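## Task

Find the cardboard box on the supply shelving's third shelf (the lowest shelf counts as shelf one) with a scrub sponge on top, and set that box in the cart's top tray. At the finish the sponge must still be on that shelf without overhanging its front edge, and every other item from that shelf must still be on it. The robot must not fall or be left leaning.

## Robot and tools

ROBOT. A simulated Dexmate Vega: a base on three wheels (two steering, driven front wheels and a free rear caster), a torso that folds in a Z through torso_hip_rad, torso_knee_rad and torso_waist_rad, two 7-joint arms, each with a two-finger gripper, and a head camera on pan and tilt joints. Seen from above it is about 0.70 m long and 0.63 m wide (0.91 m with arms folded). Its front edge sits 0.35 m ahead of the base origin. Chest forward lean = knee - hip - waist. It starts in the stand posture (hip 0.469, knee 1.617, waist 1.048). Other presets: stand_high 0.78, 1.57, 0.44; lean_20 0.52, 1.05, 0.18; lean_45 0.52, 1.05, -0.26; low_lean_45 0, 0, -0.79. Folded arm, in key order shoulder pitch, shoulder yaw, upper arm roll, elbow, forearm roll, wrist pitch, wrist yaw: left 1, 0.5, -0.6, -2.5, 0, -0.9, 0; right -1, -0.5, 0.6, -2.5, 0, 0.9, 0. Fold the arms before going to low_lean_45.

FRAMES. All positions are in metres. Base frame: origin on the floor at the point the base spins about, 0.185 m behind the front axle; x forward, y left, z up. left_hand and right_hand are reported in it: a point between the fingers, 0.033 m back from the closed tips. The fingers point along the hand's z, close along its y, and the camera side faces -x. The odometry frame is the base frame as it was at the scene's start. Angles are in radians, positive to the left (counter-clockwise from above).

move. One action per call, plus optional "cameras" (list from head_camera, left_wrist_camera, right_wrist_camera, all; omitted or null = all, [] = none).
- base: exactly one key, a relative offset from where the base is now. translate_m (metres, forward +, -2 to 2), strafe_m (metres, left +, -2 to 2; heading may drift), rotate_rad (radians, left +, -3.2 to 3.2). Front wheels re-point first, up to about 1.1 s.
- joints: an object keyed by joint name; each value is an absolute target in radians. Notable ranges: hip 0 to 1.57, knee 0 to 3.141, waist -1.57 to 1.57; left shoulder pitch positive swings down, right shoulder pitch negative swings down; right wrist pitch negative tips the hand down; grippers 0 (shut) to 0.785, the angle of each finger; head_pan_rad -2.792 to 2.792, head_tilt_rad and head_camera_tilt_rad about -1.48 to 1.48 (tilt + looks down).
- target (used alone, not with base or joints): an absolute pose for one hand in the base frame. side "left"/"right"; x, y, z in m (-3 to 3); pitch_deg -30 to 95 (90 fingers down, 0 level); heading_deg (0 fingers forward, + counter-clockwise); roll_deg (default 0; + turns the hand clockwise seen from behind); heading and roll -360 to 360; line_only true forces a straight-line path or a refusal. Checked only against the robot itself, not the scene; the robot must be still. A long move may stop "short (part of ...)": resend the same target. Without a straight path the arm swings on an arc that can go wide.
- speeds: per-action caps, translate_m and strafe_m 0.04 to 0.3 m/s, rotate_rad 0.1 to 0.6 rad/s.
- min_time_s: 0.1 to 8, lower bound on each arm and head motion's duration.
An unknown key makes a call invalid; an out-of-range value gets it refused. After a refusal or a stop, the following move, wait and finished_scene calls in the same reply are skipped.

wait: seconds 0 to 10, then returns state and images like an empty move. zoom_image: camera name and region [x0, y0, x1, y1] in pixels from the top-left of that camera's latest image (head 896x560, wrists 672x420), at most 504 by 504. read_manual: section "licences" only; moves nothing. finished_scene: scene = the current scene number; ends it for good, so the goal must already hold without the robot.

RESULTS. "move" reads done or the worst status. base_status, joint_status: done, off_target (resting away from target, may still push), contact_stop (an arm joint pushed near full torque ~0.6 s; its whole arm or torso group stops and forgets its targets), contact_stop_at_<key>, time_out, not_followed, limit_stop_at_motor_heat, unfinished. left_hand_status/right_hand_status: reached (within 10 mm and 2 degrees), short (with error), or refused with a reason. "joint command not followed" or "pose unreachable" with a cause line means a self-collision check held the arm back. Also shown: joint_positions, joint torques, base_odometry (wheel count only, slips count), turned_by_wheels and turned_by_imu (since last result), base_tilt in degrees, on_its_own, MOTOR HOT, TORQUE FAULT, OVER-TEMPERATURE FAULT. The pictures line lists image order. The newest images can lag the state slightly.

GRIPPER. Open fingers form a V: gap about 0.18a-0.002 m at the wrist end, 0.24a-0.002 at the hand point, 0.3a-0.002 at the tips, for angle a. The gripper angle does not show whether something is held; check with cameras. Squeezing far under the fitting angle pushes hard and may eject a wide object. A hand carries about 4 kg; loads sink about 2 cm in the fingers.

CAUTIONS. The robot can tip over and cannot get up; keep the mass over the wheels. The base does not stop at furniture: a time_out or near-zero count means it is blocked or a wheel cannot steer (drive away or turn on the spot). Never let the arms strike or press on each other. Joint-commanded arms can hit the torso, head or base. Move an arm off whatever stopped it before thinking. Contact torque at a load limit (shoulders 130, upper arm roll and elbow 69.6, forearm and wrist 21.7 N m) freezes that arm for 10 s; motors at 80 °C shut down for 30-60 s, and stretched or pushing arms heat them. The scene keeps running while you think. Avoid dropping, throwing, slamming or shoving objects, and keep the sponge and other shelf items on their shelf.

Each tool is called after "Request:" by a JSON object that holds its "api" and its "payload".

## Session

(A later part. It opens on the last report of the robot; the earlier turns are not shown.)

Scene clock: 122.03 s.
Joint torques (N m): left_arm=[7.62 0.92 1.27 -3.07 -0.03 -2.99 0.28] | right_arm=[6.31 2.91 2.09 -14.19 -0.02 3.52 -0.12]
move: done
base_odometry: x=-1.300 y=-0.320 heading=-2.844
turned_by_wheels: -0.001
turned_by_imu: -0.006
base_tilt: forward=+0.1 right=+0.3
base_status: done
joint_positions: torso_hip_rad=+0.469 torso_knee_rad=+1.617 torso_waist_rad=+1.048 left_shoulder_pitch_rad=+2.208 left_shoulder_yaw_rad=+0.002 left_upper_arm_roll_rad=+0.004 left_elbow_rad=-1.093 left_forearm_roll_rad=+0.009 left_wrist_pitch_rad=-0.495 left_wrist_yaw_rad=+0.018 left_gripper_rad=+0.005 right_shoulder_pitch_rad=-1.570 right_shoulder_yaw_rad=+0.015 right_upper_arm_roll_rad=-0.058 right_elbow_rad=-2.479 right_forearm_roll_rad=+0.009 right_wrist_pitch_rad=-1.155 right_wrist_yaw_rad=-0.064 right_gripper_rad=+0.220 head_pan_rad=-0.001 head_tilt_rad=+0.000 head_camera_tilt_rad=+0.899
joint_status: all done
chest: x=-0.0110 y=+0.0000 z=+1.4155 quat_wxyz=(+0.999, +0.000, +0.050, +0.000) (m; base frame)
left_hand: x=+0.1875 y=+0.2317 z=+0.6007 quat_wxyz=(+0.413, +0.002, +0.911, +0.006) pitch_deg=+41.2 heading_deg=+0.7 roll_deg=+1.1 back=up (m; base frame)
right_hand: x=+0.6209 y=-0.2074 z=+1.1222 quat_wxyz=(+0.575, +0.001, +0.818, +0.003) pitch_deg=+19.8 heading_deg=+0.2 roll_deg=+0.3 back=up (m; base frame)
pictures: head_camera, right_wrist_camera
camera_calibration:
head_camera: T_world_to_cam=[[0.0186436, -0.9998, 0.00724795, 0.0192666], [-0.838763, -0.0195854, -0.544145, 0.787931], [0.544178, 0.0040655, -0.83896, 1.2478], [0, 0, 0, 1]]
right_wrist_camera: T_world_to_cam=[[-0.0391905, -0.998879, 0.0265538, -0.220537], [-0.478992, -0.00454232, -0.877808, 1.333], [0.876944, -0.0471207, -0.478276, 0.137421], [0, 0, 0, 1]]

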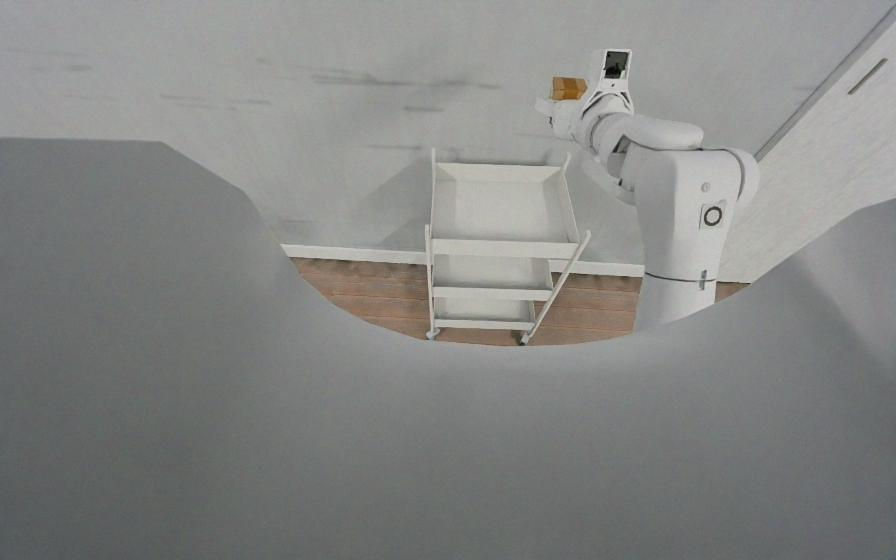

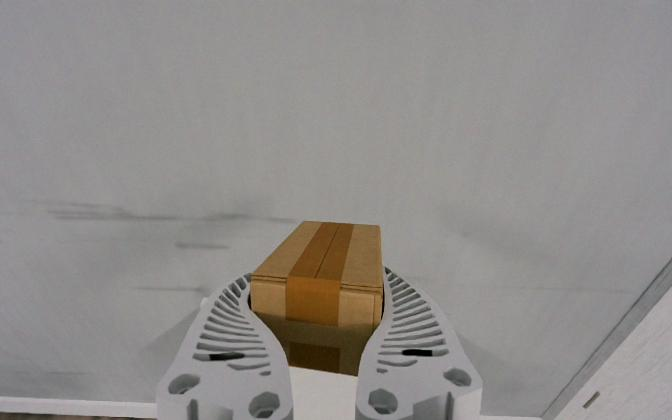

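Request:
{"api": "move", "payload": {"base": {"translate_m": 0.12}, "speeds": {"translate_m": 0.15}, "cameras": []}}

Request:
{"api": "move", "payload": {"target": {"side": "right", "x": 0.633, "y": -0.15, "z": 0.86, "pitch_deg": 32, "heading_deg": 0, "roll_deg": 0, "line_only": true}, "cameras": ["head_camera", "right_wrist_camera"]}}

Scene clock: 126.00 s.
move: done
turned_by_wheels: -0.001
turned_by_imu: +0.000
base_status: done
pictures: none

Scene clock: 126.30 s.
Joint torques (N m): left_arm=[6.76 0.56 1.01 -4.13 -0.05 -2.93 0.29] | right_arm=[6.07 2.15 2.38 -11.35 -0.03 3.73 0.11]
move: refused
base_odometry: x=-1.415 y=-0.355 heading=-2.845
turned_by_wheels: +0.000
turned_by_imu: +0.000
base_tilt: forward=+0.1 right=+0.4
joint_positions: torso_hip_rad=+0.469 torso_knee_rad=+1.617 torso_waist_rad=+1.048 left_shoulder_pitch_rad=+2.208 left_shoulder_yaw_rad=+0.002 left_upper_arm_roll_rad=+0.004 left_elbow_rad=-1.093 left_forearm_roll_rad=+0.009 left_wrist_pitch_rad=-0.495 left_wrist_yaw_rad=+0.018 left_gripper_rad=+0.005 right_shoulder_pitch_rad=-1.570 right_shoulder_yaw_rad=+0.015 right_upper_arm_roll_rad=-0.058 right_elbow_rad=-2.479 right_forearm_roll_rad=+0.009 right_wrist_pitch_rad=-1.155 right_wrist_yaw_rad=-0.064 right_gripper_rad=+0.220 head_pan_rad=-0.001 head_tilt_rad=+0.000 head_camera_tilt_rad=+0.899
chest: x=-0.0110 y=+0.0000 z=+1.4155 quat_wxyz=(+0.999, +0.000, +0.050, +0.000) (m; base frame)
left_hand: x=+0.1875 y=+0.2317 z=+0.6007 quat_wxyz=(+0.413, +0.002, +0.911, +0.006) pitch_deg=+41.2 heading_deg=+0.7 roll_deg=+1.1 back=up (m; base frame)
right_hand: x=+0.6209 y=-0.2074 z=+1.1222 quat_wxyz=(+0.575, +0.001, +0.818, +0.003) pitch_deg=+19.8 heading_deg=+0.2 roll_deg=+0.3 back=up (m; base frame)
right_hand_status: refused: you asked line_only, and the move would not run on a straight line (the straight line was blocked) but on a checked arc of 2.6 s. Nothing moved.
pictures: head_camera, right_wrist_camera
camera_calibration:
head_camera: T_world_to_cam=[[0.0186458, -0.9998, 0.00724803, 0.019267], [-0.838753, -0.0195873, -0.544159, 0.787937], [0.544192, 0.00406699, -0.838951, 1.24779], [0, 0, 0, 1]]
right_wrist_camera: T_world_to_cam=[[-0.0392017, -0.998878, 0.0265626, -0.220546], [-0.478976, -0.00454558, -0.877816, 1.333], [0.876952, -0.0471347, -0.47826, 0.137413], [0, 0, 0, 1]]

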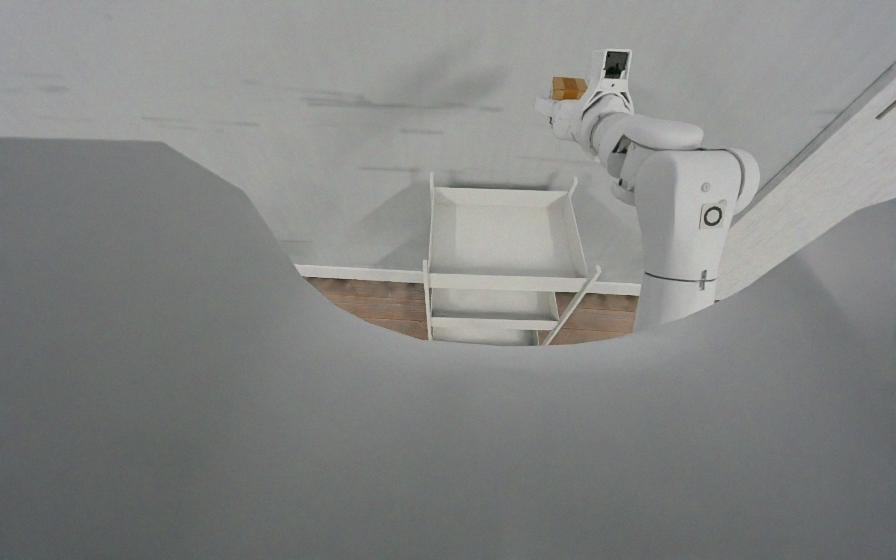

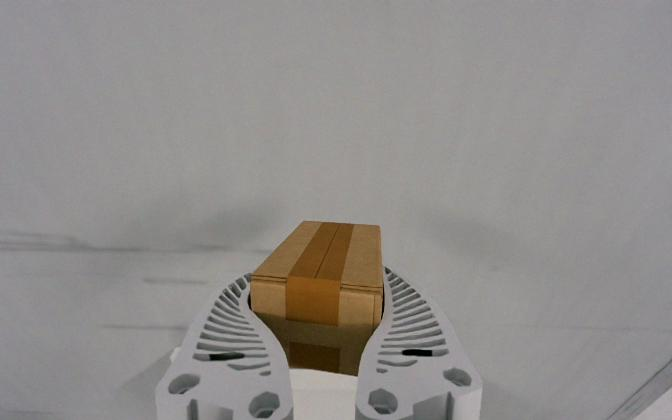

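Request:
{"api": "move", "payload": {"joints": {"right_shoulder_pitch_rad": -1.594, "right_elbow_rad": -1.786, "right_wrist_pitch_rad": -0.65}, "min_time_s": 2.5, "cameras": []}}

Request:
{"api": "move", "payload": {"target": {"side": "right", "x": 0.633, "y": -0.16, "z": 0.80, "pitch_deg": 32, "heading_deg": 0, "roll_deg": 0, "line_only": true}, "cameras": ["head_camera", "right_wrist_camera"]}}

Scene clock: 131.00 s.
move: done
turned_by_wheels: +0.000
turned_by_imu: +0.001
joint_status: all done
pictures: none

Scene clock: 133.70 s.
Joint torques (N m): left_arm=[7.83 -0.11 1.03 -3.95 -0.02 -3.07 0.05] | right_arm=[17.85 2.54 -2.88 -9.14 -0.19 3.64 -0.16]
move: done
base_odometry: x=-1.415 y=-0.355 heading=-2.845
turned_by_wheels: +0.000
turned_by_imu: +0.001
base_tilt: forward=+0.2 right=+0.3
joint_positions: torso_hip_rad=+0.469 torso_knee_rad=+1.617 torso_waist_rad=+1.048 left_shoulder_pitch_rad=+2.208 left_shoulder_yaw_rad=+0.002 left_upper_arm_roll_rad=+0.004 left_elbow_rad=-1.093 left_forearm_roll_rad=+0.009 left_wrist_pitch_rad=-0.495 left_wrist_yaw_rad=+0.018 left_gripper_rad=+0.005 right_shoulder_pitch_rad=-1.552 right_shoulder_yaw_rad=+0.073 right_upper_arm_roll_rad=-0.110 right_elbow_rad=-1.505 right_forearm_roll_rad=-0.015 right_wrist_pitch_rad=-0.417 right_wrist_yaw_rad=-0.126 right_gripper_rad=+0.220 head_pan_rad=-0.001 head_tilt_rad=+0.000 head_camera_tilt_rad=+0.899
chest: x=-0.0110 y=+0.0000 z=+1.4155 quat_wxyz=(+0.999, +0.000, +0.050, +0.000) (m; base frame)
left_hand: x=+0.1875 y=+0.2317 z=+0.6007 quat_wxyz=(+0.413, +0.002, +0.911, +0.006) pitch_deg=+41.2 heading_deg=+0.7 roll_deg=+1.1 back=up (m; base frame)
right_hand: x=+0.6327 y=-0.1611 z=+0.8006 quat_wxyz=(+0.484, +0.000, +0.875, +0.000) pitch_deg=+32.1 heading_deg=+0.0 roll_deg=+0.0 back=up (m; base frame)
right_hand_status: reached (straight line, planned for 1.2 s): 1 mm and 0.1 deg off.
pictures: head_camera, right_wrist_camera
camera_calibration:
head_camera: T_world_to_cam=[[0.0186458, -0.9998, 0.00724803, 0.019267], [-0.838753, -0.0195872, -0.544159, 0.787937], [0.544192, 0.00406696, -0.838951, 1.24779], [0, 0, 0, 1]]
right_wrist_camera: T_world_to_cam=[[-0.033906, -0.998625, 0.0399702, -0.179334], [-0.654223, -0.00805681, -0.756259, 1.06955], [0.755542, -0.0517911, -0.65305, 0.191468], [0, 0, 0, 1]]

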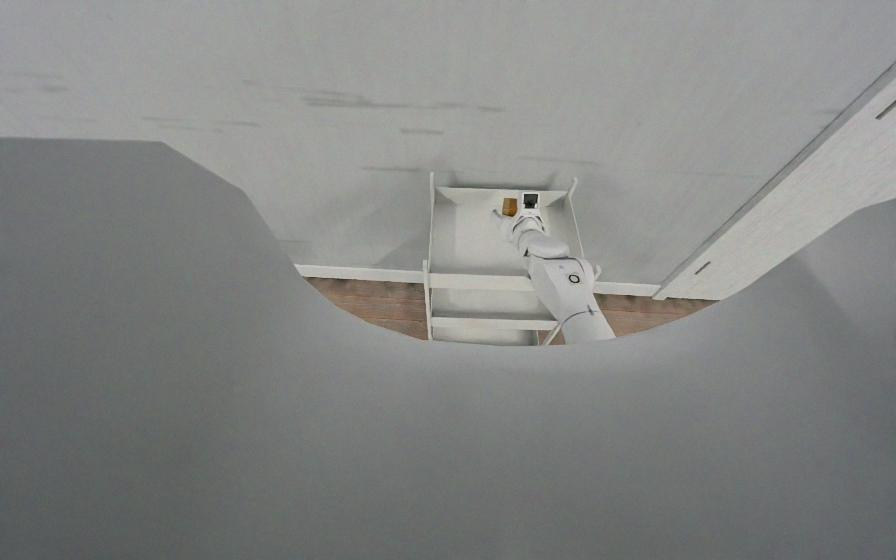

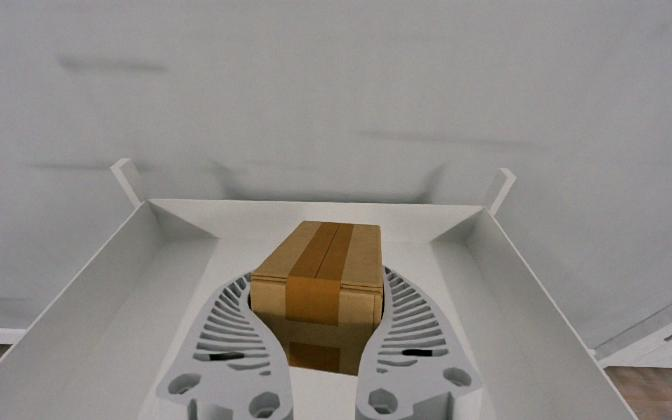

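Request:
{"api": "move", "payload": {"target": {"side": "right", "x": 0.633, "y": -0.16, "z": 0.738, "pitch_deg": 30, "heading_deg": 0, "roll_deg": 0, "line_only": true}, "cameras": ["head_camera", "right_wrist_camera"]}}

Request:
{"api": "zoom_image", "payload": {"camera": "head_camera", "region": [400, 150, 660, 350]}}

Scene clock: 137.27 s.
Joint torques (N m): left_arm=[7.54 -0.07 1.33 -4.63 -0.09 -2.82 0.07] | right_arm=[19.27 5 2.82 -7.59 0.01 3.27 -0.26]
move: done
base_odometry: x=-1.415 y=-0.355 heading=-2.845
turned_by_wheels: +0.000
turned_by_imu: +0.001
base_tilt: forward=+0.0 right=+0.3
joint_positions: torso_hip_rad=+0.469 torso_knee_rad=+1.617 torso_waist_rad=+1.048 left_shoulder_pitch_rad=+2.208 left_shoulder_yaw_rad=+0.002 left_upper_arm_roll_rad=+0.004 left_elbow_rad=-1.093 left_forearm_roll_rad=+0.009 left_wrist_pitch_rad=-0.495 left_wrist_yaw_rad=+0.018 left_gripper_rad=+0.005 right_shoulder_pitch_rad=-1.453 right_shoulder_yaw_rad=+0.073 right_upper_arm_roll_rad=-0.105 right_elbow_rad=-1.081 right_forearm_roll_rad=-0.009 right_wrist_pitch_rad=-0.057 right_wrist_yaw_rad=-0.127 right_gripper_rad=+0.220 head_pan_rad=-0.001 head_tilt_rad=+0.000 head_camera_tilt_rad=+0.899
chest: x=-0.0110 y=+0.0000 z=+1.4155 quat_wxyz=(+0.999, +0.000, +0.050, +0.000) (m; base frame)
left_hand: x=+0.1875 y=+0.2317 z=+0.6007 quat_wxyz=(+0.413, +0.002, +0.911, +0.006) pitch_deg=+41.2 heading_deg=+0.7 roll_deg=+1.1 back=up (m; base frame)
right_hand: x=+0.6327 y=-0.1598 z=+0.7382 quat_wxyz=(+0.499, +0.000, +0.866, +0.000) pitch_deg=+30.1 heading_deg=+0.0 roll_deg=+0.0 back=up (m; base frame)
right_hand_status: reached (straight line, planned for 1.7 s): 0 mm and 0.1 deg off.
pictures: head_camera, right_wrist_camera
camera_calibration:
head_camera: T_world_to_cam=[[0.0186459, -0.9998, 0.00724803, 0.019267], [-0.838753, -0.0195873, -0.544159, 0.787937], [0.544192, 0.00406703, -0.838951, 1.24779], [0, 0, 0, 1]]
right_wrist_camera: T_world_to_cam=[[-0.0345241, -0.998649, 0.038841, -0.174331], [-0.627699, -0.00857504, -0.778409, 1.02182], [0.77769, -0.0512543, -0.626555, 0.117306], [0, 0, 0, 1]]

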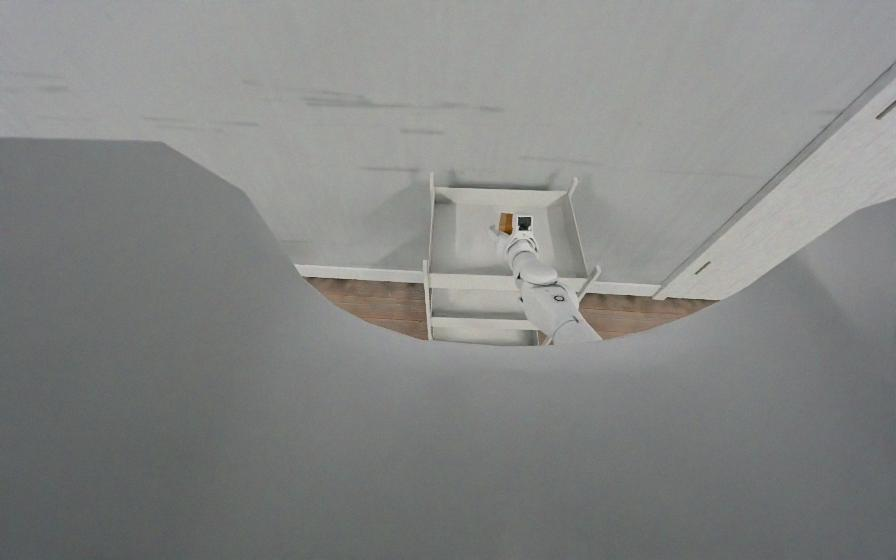

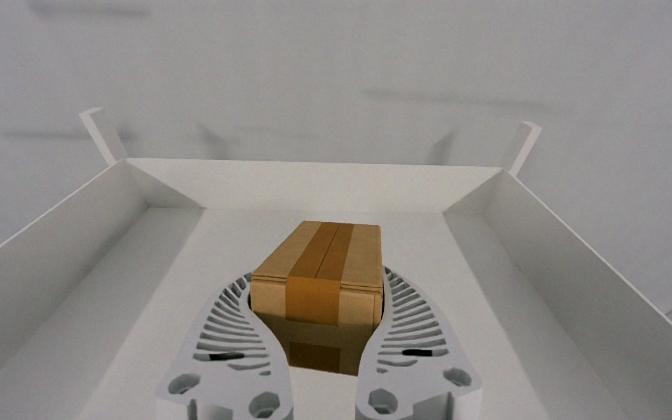

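Scaled by 1.938 from the camera's 896x560 image, which has a finer 960x600 frame.

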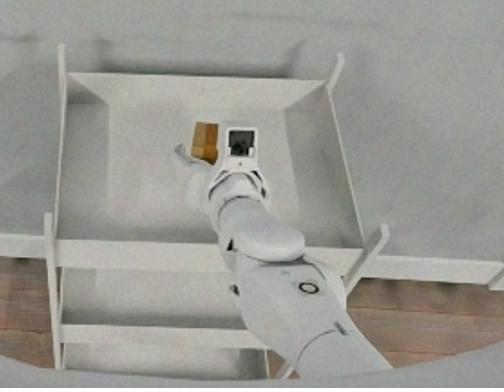

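Request:
{"api": "move", "payload": {"target": {"side": "right", "x": 0.633, "y": -0.16, "z": 0.726, "pitch_deg": 29, "heading_deg": 0, "roll_deg": 0, "line_only": true}, "cameras": ["right_wrist_camera"]}}

Request:
{"api": "move", "payload": {"target": {"side": "right", "x": 0.633, "y": -0.16, "z": 0.72, "pitch_deg": 28, "heading_deg": 0, "roll_deg": 0, "line_only": true}, "cameras": ["right_wrist_camera"]}}

Scene clock: 139.70 s.
move: done
turned_by_wheels: +0.000
turned_by_imu: +0.001
right_hand_status: reached (straight line, planned for 0.8 s): 0 mm and 0.1 deg off.
pictures: right_wrist_camera
camera_calibration:
right_wrist_camera: T_world_to_cam=[[-0.0351919, -0.998648, 0.0382498, -0.17303], [-0.614226, -0.00857809, -0.789084, 1.01148], [0.788345, -0.0512634, -0.613094, 0.0932152], [0, 0, 0, 1]]

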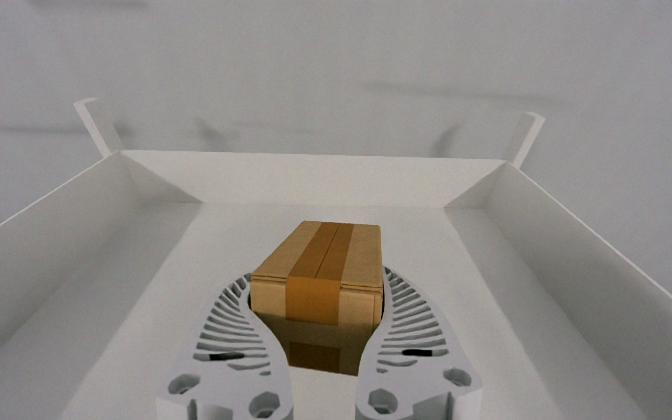

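Scene clock: 141.63 s.
Joint torques (N m): left_arm=[7.82 -0.05 0.96 -4.19 -0.06 -2.43 0.08] | right_arm=[19.74 3.48 2.77 -5.93 0.15 3.54 -0.32]
move: done
base_odometry: x=-1.415 y=-0.355 heading=-2.845
turned_by_wheels: +0.000
turned_by_imu: +0.000
base_tilt: forward=+0.2 right=+0.3
joint_positions: torso_hip_rad=+0.469 torso_knee_rad=+1.617 torso_waist_rad=+1.048 left_shoulder_pitch_rad=+2.208 left_shoulder_yaw_rad=+0.002 left_upper_arm_roll_rad=+0.004 left_elbow_rad=-1.093 left_forearm_roll_rad=+0.009 left_wrist_pitch_rad=-0.495 left_wrist_yaw_rad=+0.018 left_gripper_rad=+0.005 right_shoulder_pitch_rad=-1.375 right_shoulder_yaw_rad=+0.076 right_upper_arm_roll_rad=-0.104 right_elbow_rad=-0.824 right_forearm_roll_rad=-0.006 right_wrist_pitch_rad=+0.156 right_wrist_yaw_rad=-0.129 right_gripper_rad=+0.220 head_pan_rad=-0.001 head_tilt_rad=+0.000 head_camera_tilt_rad=+0.899
chest: x=-0.0110 y=+0.0000 z=+1.4155 quat_wxyz=(+0.999, +0.000, +0.050, +0.000) (m; base frame)
left_hand: x=+0.1875 y=+0.2317 z=+0.6007 quat_wxyz=(+0.413, +0.002, +0.911, +0.006) pitch_deg=+41.2 heading_deg=+0.7 roll_deg=+1.1 back=up (m; base frame)
right_hand: x=+0.6326 y=-0.1599 z=+0.7198 quat_wxyz=(+0.514, +0.000, +0.858, +0.000) pitch_deg=+28.1 heading_deg=+0.0 roll_deg=+0.0 back=up (m; base frame)
right_hand_status: reached (straight line, planned for 0.7 s): 1 mm and 0.1 deg off.
pictures: right_wrist_camera
camera_calibration:
right_wrist_camera: T_world_to_cam=[[-0.0358516, -0.998648, 0.037641, -0.171952], [-0.600513, -0.00857877, -0.799569, 1.00548], [0.798811, -0.0512698, -0.599394, 0.0729597], [0, 0, 0, 1]]

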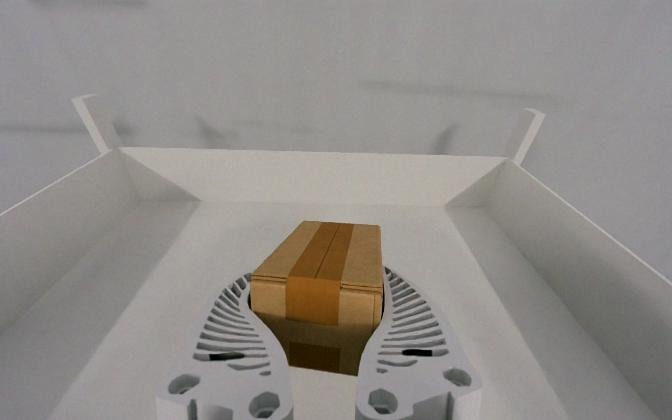

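Request:
{"api": "move", "payload": {"target": {"side": "right", "x": 0.633, "y": -0.16, "z": 0.713, "pitch_deg": 28, "heading_deg": 0, "roll_deg": 0, "line_only": true}, "cameras": ["right_wrist_camera"]}}

Request:
{"api": "zoom_image", "payload": {"camera": "right_wrist_camera", "region": [150, 190, 490, 420]}}

Scene clock: 144.33 s.
Joint torques (N m): left_arm=[6.87 0.16 1.04 -3.43 -0.06 -3.06 0.04] | right_arm=[19.16 4.66 3.06 -6.76 -0.23 3.89 -0.33]
move: done
base_odometry: x=-1.415 y=-0.355 heading=-2.845
turned_by_wheels: +0.000
turned_by_imu: +0.001
base_tilt: forward=+0.1 right=+0.3
joint_positions: torso_hip_rad=+0.469 torso_knee_rad=+1.617 torso_waist_rad=+1.048 left_shoulder_pitch_rad=+2.208 left_shoulder_yaw_rad=+0.002 left_upper_arm_roll_rad=+0.004 left_elbow_rad=-1.093 left_forearm_roll_rad=+0.009 left_wrist_pitch_rad=-0.495 left_wrist_yaw_rad=+0.018 left_gripper_rad=+0.005 right_shoulder_pitch_rad=-1.337 right_shoulder_yaw_rad=+0.079 right_upper_arm_roll_rad=-0.102 right_elbow_rad=-0.728 right_forearm_roll_rad=-0.004 right_wrist_pitch_rad=+0.215 right_wrist_yaw_rad=-0.130 right_gripper_rad=+0.220 head_pan_rad=-0.001 head_tilt_rad=+0.000 head_camera_tilt_rad=+0.899
chest: x=-0.0110 y=+0.0000 z=+1.4155 quat_wxyz=(+0.999, +0.000, +0.050, +0.000) (m; base frame)
left_hand: x=+0.1875 y=+0.2317 z=+0.6007 quat_wxyz=(+0.413, +0.002, +0.911, +0.006) pitch_deg=+41.2 heading_deg=+0.7 roll_deg=+1.1 back=up (m; base frame)
right_hand: x=+0.6325 y=-0.1599 z=+0.7129 quat_wxyz=(+0.515, +0.000, +0.857, +0.000) pitch_deg=+28.1 heading_deg=+0.0 roll_deg=+0.0 back=up (m; base frame)
right_hand_status: reached (straight line, planned for 0.7 s): 0 mm and 0.1 deg off.
pictures: right_wrist_camera
camera_calibration:
right_wrist_camera: T_world_to_cam=[[-0.0358861, -0.998648, 0.0376173, -0.171669], [-0.599839, -0.00858245, -0.800075, 0.999911], [0.799316, -0.0512759, -0.59872, 0.0680458], [0, 0, 0, 1]]

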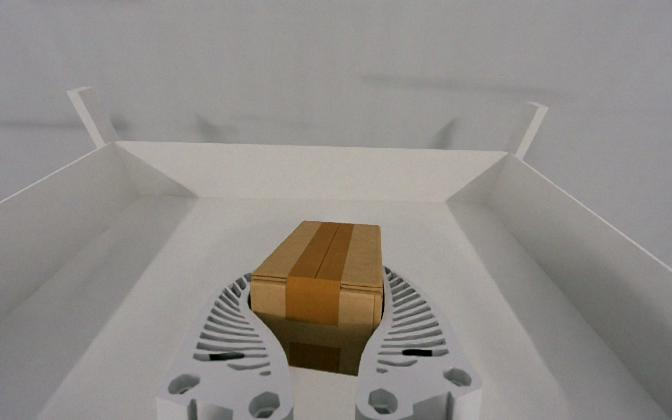

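Scaled by 1.482 from the camera's 672x420 image, which has a finer 960x600 frame.

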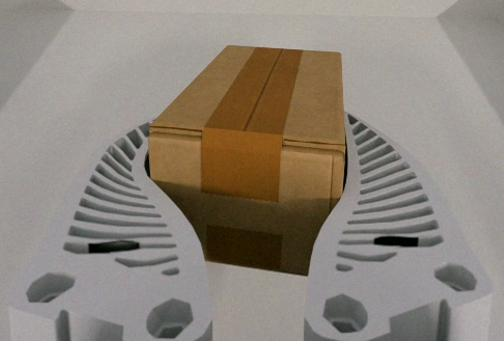

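Request:
{"api": "move", "payload": {"target": {"side": "right", "x": 0.633, "y": -0.16, "z": 0.712, "pitch_deg": 35, "heading_deg": 0, "roll_deg": 0, "line_only": true}, "cameras": ["right_wrist_camera"]}}

Request:
{"api": "move", "payload": {"target": {"side": "right", "x": 0.633, "y": -0.16, "z": 0.704, "pitch_deg": 35, "heading_deg": 0, "roll_deg": 0, "line_only": true}, "cameras": ["right_wrist_camera"]}}

Request:
{"api": "zoom_image", "payload": {"camera": "right_wrist_camera", "region": [150, 190, 490, 420]}}

Scene clock: 148.70 s.
move: done
turned_by_wheels: +0.000
turned_by_imu: +0.001
right_hand_status: reached (straight line, planned for 1.4 s): 0 mm and 0.1 deg off.
pictures: right_wrist_camera
camera_calibration:
right_wrist_camera: T_world_to_cam=[[-0.0312772, -0.998642, 0.0416545, -0.177325], [-0.691202, -0.00849272, -0.722612, 1.00184], [0.721985, -0.0513929, -0.689998, 0.180897], [0, 0, 0, 1]]

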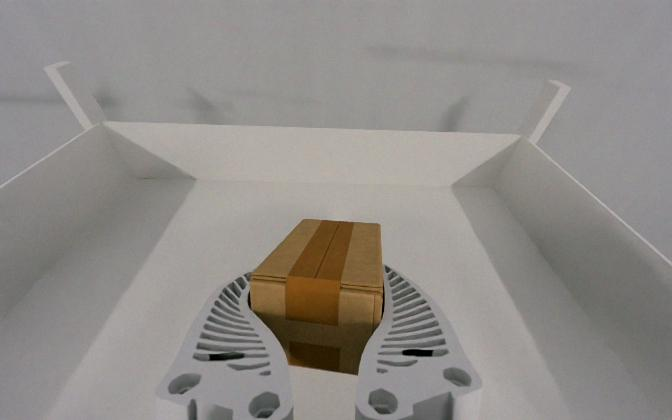

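Scene clock: 150.27 s.
Joint torques (N m): left_arm=[7.82 -0.01 1.09 -4.25 -0.09 -2.08 0.03] | right_arm=[17.63 1.19 3.63 -4.94 0.05 1.44 0.31]
move: done
base_odometry: x=-1.415 y=-0.355 heading=-2.845
turned_by_wheels: +0.000
turned_by_imu: +0.000
base_tilt: forward=+0.1 right=+0.3
joint_positions: torso_hip_rad=+0.469 torso_knee_rad=+1.617 torso_waist_rad=+1.048 left_shoulder_pitch_rad=+2.208 left_shoulder_yaw_rad=+0.002 left_upper_arm_roll_rad=+0.004 left_elbow_rad=-1.093 left_forearm_roll_rad=+0.009 left_wrist_pitch_rad=-0.495 left_wrist_yaw_rad=+0.018 left_gripper_rad=+0.005 right_shoulder_pitch_rad=-1.366 right_shoulder_yaw_rad=+0.079 right_upper_arm_roll_rad=-0.096 right_elbow_rad=-0.943 right_forearm_roll_rad=+0.003 right_wrist_pitch_rad=-0.091 right_wrist_yaw_rad=-0.124 right_gripper_rad=+0.220 head_pan_rad=-0.001 head_tilt_rad=+0.000 head_camera_tilt_rad=+0.899
chest: x=-0.0110 y=+0.0000 z=+1.4155 quat_wxyz=(+0.999, +0.000, +0.050, +0.000) (m; base frame)
left_hand: x=+0.1875 y=+0.2317 z=+0.6007 quat_wxyz=(+0.413, +0.002, +0.911, +0.006) pitch_deg=+41.2 heading_deg=+0.7 roll_deg=+1.1 back=up (m; base frame)
right_hand: x=+0.6328 y=-0.1599 z=+0.7044 quat_wxyz=(+0.462, +0.000, +0.887, +0.000) pitch_deg=+35.0 heading_deg=+0.0 roll_deg=+0.0 back=up (m; base frame)
right_hand_status: reached (straight line, planned for 0.5 s): 1 mm and 0.0 deg off.
pictures: right_wrist_camera
camera_calibration:
right_wrist_camera: T_world_to_cam=[[-0.0312272, -0.99864, 0.0417608, -0.177231], [-0.692236, -0.0085305, -0.721621, 0.996495], [0.720996, -0.0514426, -0.691027, 0.177347], [0, 0, 0, 1]]

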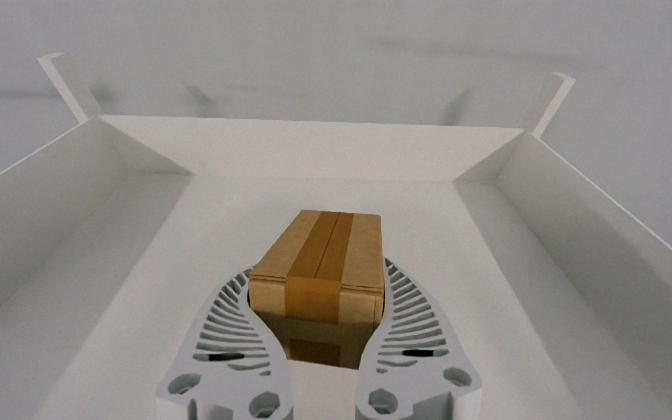

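Scaled by 1.482 from the camera's 672x420 image, which has a finer 960x600 frame.

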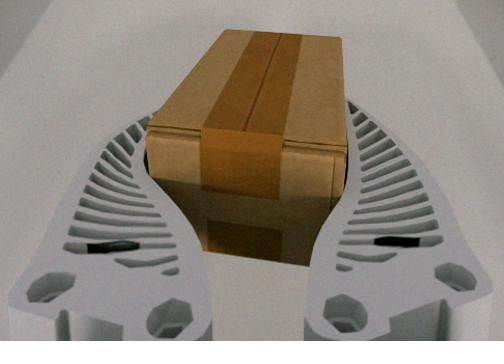

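Request:
{"api": "move", "payload": {"target": {"side": "right", "x": 0.633, "y": -0.16, "z": 0.697, "pitch_deg": 35, "heading_deg": 0, "roll_deg": 0, "line_only": true}, "cameras": []}}

Request:
{"api": "move", "payload": {"joints": {"right_gripper_rad": 0.32}, "cameras": ["right_wrist_camera"]}}

Scene clock: 152.13 s.
move: done
turned_by_wheels: +0.000
turned_by_imu: +0.000
right_hand_status: reached (straight line, planned for 0.6 s): 0 mm and 0.0 deg off.
pictures: none

Scene clock: 152.70 s.
Joint torques (N m): left_arm=[7.18 1.05 0.85 -3.24 -0.11 -2.4 0] | right_arm=[21.79 2.78 2.06 -6.46 -0.09 3.42 -0.02]
move: done
base_odometry: x=-1.415 y=-0.355 heading=-2.845
turned_by_wheels: +0.000
turned_by_imu: +0.000
base_tilt: forward=+0.2 right=+0.3
joint_positions: torso_hip_rad=+0.469 torso_knee_rad=+1.617 torso_waist_rad=+1.048 left_shoulder_pitch_rad=+2.208 left_shoulder_yaw_rad=+0.002 left_upper_arm_roll_rad=+0.004 left_elbow_rad=-1.093 left_forearm_roll_rad=+0.009 left_wrist_pitch_rad=-0.495 left_wrist_yaw_rad=+0.018 left_gripper_rad=+0.005 right_shoulder_pitch_rad=-1.339 right_shoulder_yaw_rad=+0.081 right_upper_arm_roll_rad=-0.094 right_elbow_rad=-0.867 right_forearm_roll_rad=+0.004 right_wrist_pitch_rad=-0.044 right_wrist_yaw_rad=-0.124 right_gripper_rad=+0.320 head_pan_rad=-0.001 head_tilt_rad=+0.000 head_camera_tilt_rad=+0.899
joint_status: all done
chest: x=-0.0110 y=+0.0000 z=+1.4155 quat_wxyz=(+0.999, +0.000, +0.050, +0.000) (m; base frame)
left_hand: x=+0.1875 y=+0.2317 z=+0.6007 quat_wxyz=(+0.413, +0.002, +0.911, +0.006) pitch_deg=+41.2 heading_deg=+0.7 roll_deg=+1.1 back=up (m; base frame)
right_hand: x=+0.6326 y=-0.1599 z=+0.6968 quat_wxyz=(+0.461, +0.000, +0.887, +0.000) pitch_deg=+35.0 heading_deg=+0.0 roll_deg=+0.0 back=up (m; base frame)
pictures: right_wrist_camera
camera_calibration:
right_wrist_camera: T_world_to_cam=[[-0.0311742, -0.998639, 0.041805, -0.176994], [-0.692692, -0.00856658, -0.721183, 0.990795], [0.72056, -0.0514403, -0.691482, 0.172779], [0, 0, 0, 1]]

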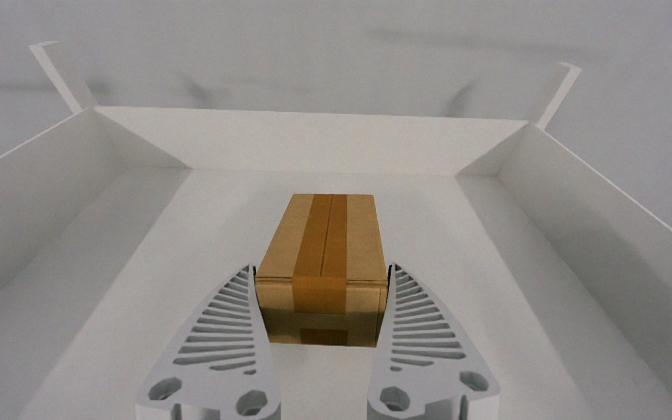

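Request:
{"api": "move", "payload": {"joints": {"right_gripper_rad": 0.48}, "cameras": []}}

Request:
{"api": "move", "payload": {"target": {"side": "right", "x": 0.59, "y": -0.16, "z": 0.80, "pitch_deg": 35, "heading_deg": 0, "roll_deg": 0, "line_only": true}, "cameras": ["head_camera", "right_wrist_camera"]}}

Scene clock: 153.73 s.
move: done
turned_by_wheels: +0.000
turned_by_imu: +0.000
joint_status: all done
pictures: none

Scene clock: 154.03 s.
Joint torques (N m): left_arm=[7.3 -0.05 1.23 -4.88 -0.02 -2.6 0.13] | right_arm=[19.89 4.82 2.75 -5.69 -0.11 3.45 0]
move: refused
base_odometry: x=-1.415 y=-0.355 heading=-2.845
turned_by_wheels: +0.000
turned_by_imu: +0.000
base_tilt: forward=+0.1 right=+0.3
joint_positions: torso_hip_rad=+0.469 torso_knee_rad=+1.617 torso_waist_rad=+1.048 left_shoulder_pitch_rad=+2.208 left_shoulder_yaw_rad=+0.002 left_upper_arm_roll_rad=+0.004 left_elbow_rad=-1.093 left_forearm_roll_rad=+0.009 left_wrist_pitch_rad=-0.495 left_wrist_yaw_rad=+0.018 left_gripper_rad=+0.005 right_shoulder_pitch_rad=-1.338 right_shoulder_yaw_rad=+0.081 right_upper_arm_roll_rad=-0.094 right_elbow_rad=-0.865 right_forearm_roll_rad=+0.004 right_wrist_pitch_rad=-0.043 right_wrist_yaw_rad=-0.124 right_gripper_rad=+0.480 head_pan_rad=-0.001 head_tilt_rad=+0.000 head_camera_tilt_rad=+0.899
chest: x=-0.0110 y=+0.0000 z=+1.4155 quat_wxyz=(+0.999, +0.000, +0.050, +0.000) (m; base frame)
left_hand: x=+0.1875 y=+0.2317 z=+0.6007 quat_wxyz=(+0.413, +0.002, +0.911, +0.006) pitch_deg=+41.2 heading_deg=+0.7 roll_deg=+1.1 back=up (m; base frame)
right_hand: x=+0.6326 y=-0.1599 z=+0.6966 quat_wxyz=(+0.461, +0.000, +0.887, +0.000) pitch_deg=+35.0 heading_deg=+0.0 roll_deg=+0.0 back=up (m; base frame)
right_hand_status: refused: you asked line_only, and the move would not run on a straight line (the straight line was blocked) but on a checked arc of 2.9 s. Nothing moved.
pictures: head_camera, right_wrist_camera
camera_calibration:
head_camera: T_world_to_cam=[[0.0186458, -0.9998, 0.00724804, 0.019267], [-0.838753, -0.0195873, -0.54416, 0.787938], [0.544193, 0.004067, -0.83895, 1.24779], [0, 0, 0, 1]]
right_wrist_camera: T_world_to_cam=[[-0.0311929, -0.998638, 0.0418112, -0.176996], [-0.69271, -0.00855684, -0.721166, 0.990666], [0.720542, -0.0514583, -0.691499, 0.172689], [0, 0, 0, 1]]

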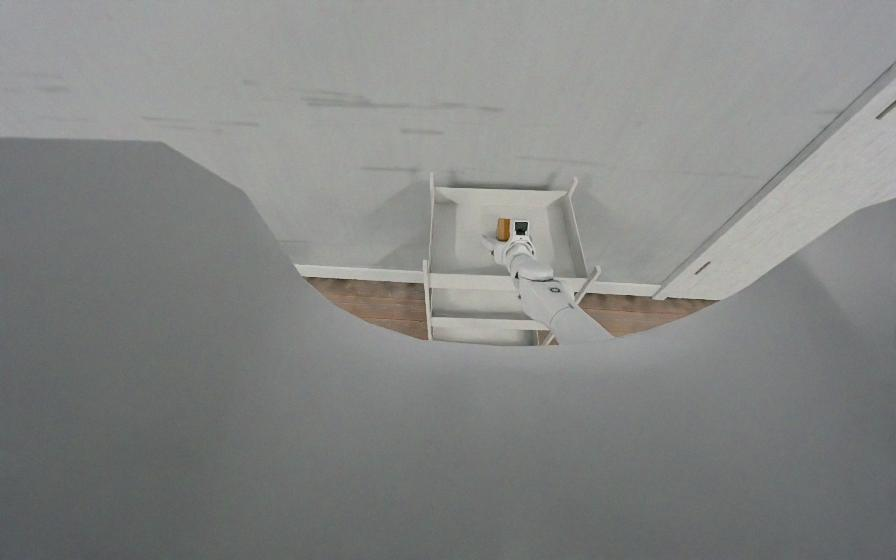

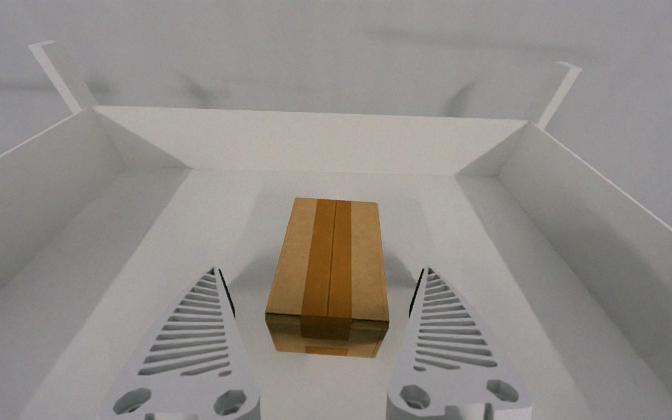

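Request:
{"api": "move", "payload": {"target": {"side": "right", "x": 0.633, "y": -0.16, "z": 0.81, "pitch_deg": 32, "heading_deg": 0, "roll_deg": 0, "line_only": true}, "cameras": ["right_wrist_camera"]}}

Scene clock: 158.30 s.
Joint torques (N m): left_arm=[8.25 0.28 1.21 -3.77 -0.03 -3.43 0.09] | right_arm=[4.71 0.61 -2.89 -12.83 -0.29 2.82 -0.37]
move: done
base_odometry: x=-1.415 y=-0.355 heading=-2.845
turned_by_wheels: +0.000
turned_by_imu: +0.001
base_tilt: forward=+0.1 right=+0.3
joint_positions: torso_hip_rad=+0.469 torso_knee_rad=+1.617 torso_waist_rad=+1.048 left_shoulder_pitch_rad=+2.208 left_shoulder_yaw_rad=+0.002 left_upper_arm_roll_rad=+0.004 left_elbow_rad=-1.093 left_forearm_roll_rad=+0.009 left_wrist_pitch_rad=-0.495 left_wrist_yaw_rad=+0.018 left_gripper_rad=+0.005 right_shoulder_pitch_rad=-1.558 right_shoulder_yaw_rad=+0.073 right_upper_arm_roll_rad=-0.114 right_elbow_rad=-1.541 right_forearm_roll_rad=-0.014 right_wrist_pitch_rad=-0.448 right_wrist_yaw_rad=-0.129 right_gripper_rad=+0.480 head_pan_rad=-0.001 head_tilt_rad=+0.000 head_camera_tilt_rad=+0.899
chest: x=-0.0110 y=+0.0000 z=+1.4155 quat_wxyz=(+0.999, +0.000, +0.050, +0.000) (m; base frame)
left_hand: x=+0.1875 y=+0.2317 z=+0.6007 quat_wxyz=(+0.413, +0.002, +0.911, +0.006) pitch_deg=+41.2 heading_deg=+0.7 roll_deg=+1.1 back=up (m; base frame)
right_hand: x=+0.6330 y=-0.1601 z=+0.8084 quat_wxyz=(+0.484, +0.000, +0.875, +0.000) pitch_deg=+32.1 heading_deg=+0.0 roll_deg=+0.0 back=up (m; base frame)
right_hand_status: reached (straight line, planned for 2.5 s): 2 mm and 0.1 deg off.
pictures: right_wrist_camera
camera_calibration:
right_wrist_camera: T_world_to_cam=[[-0.0337356, -0.998636, 0.0398561, -0.178644], [-0.65436, -0.00807256, -0.75614, 1.07566], [0.75543, -0.0515891, -0.653195, 0.196644], [0, 0, 0, 1]]

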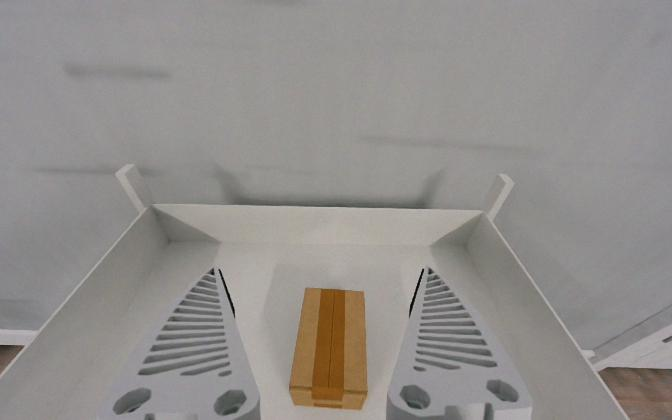

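Request:
{"api": "finished_scene", "payload": {"scene": 1}}

The scene is finished: the task was done.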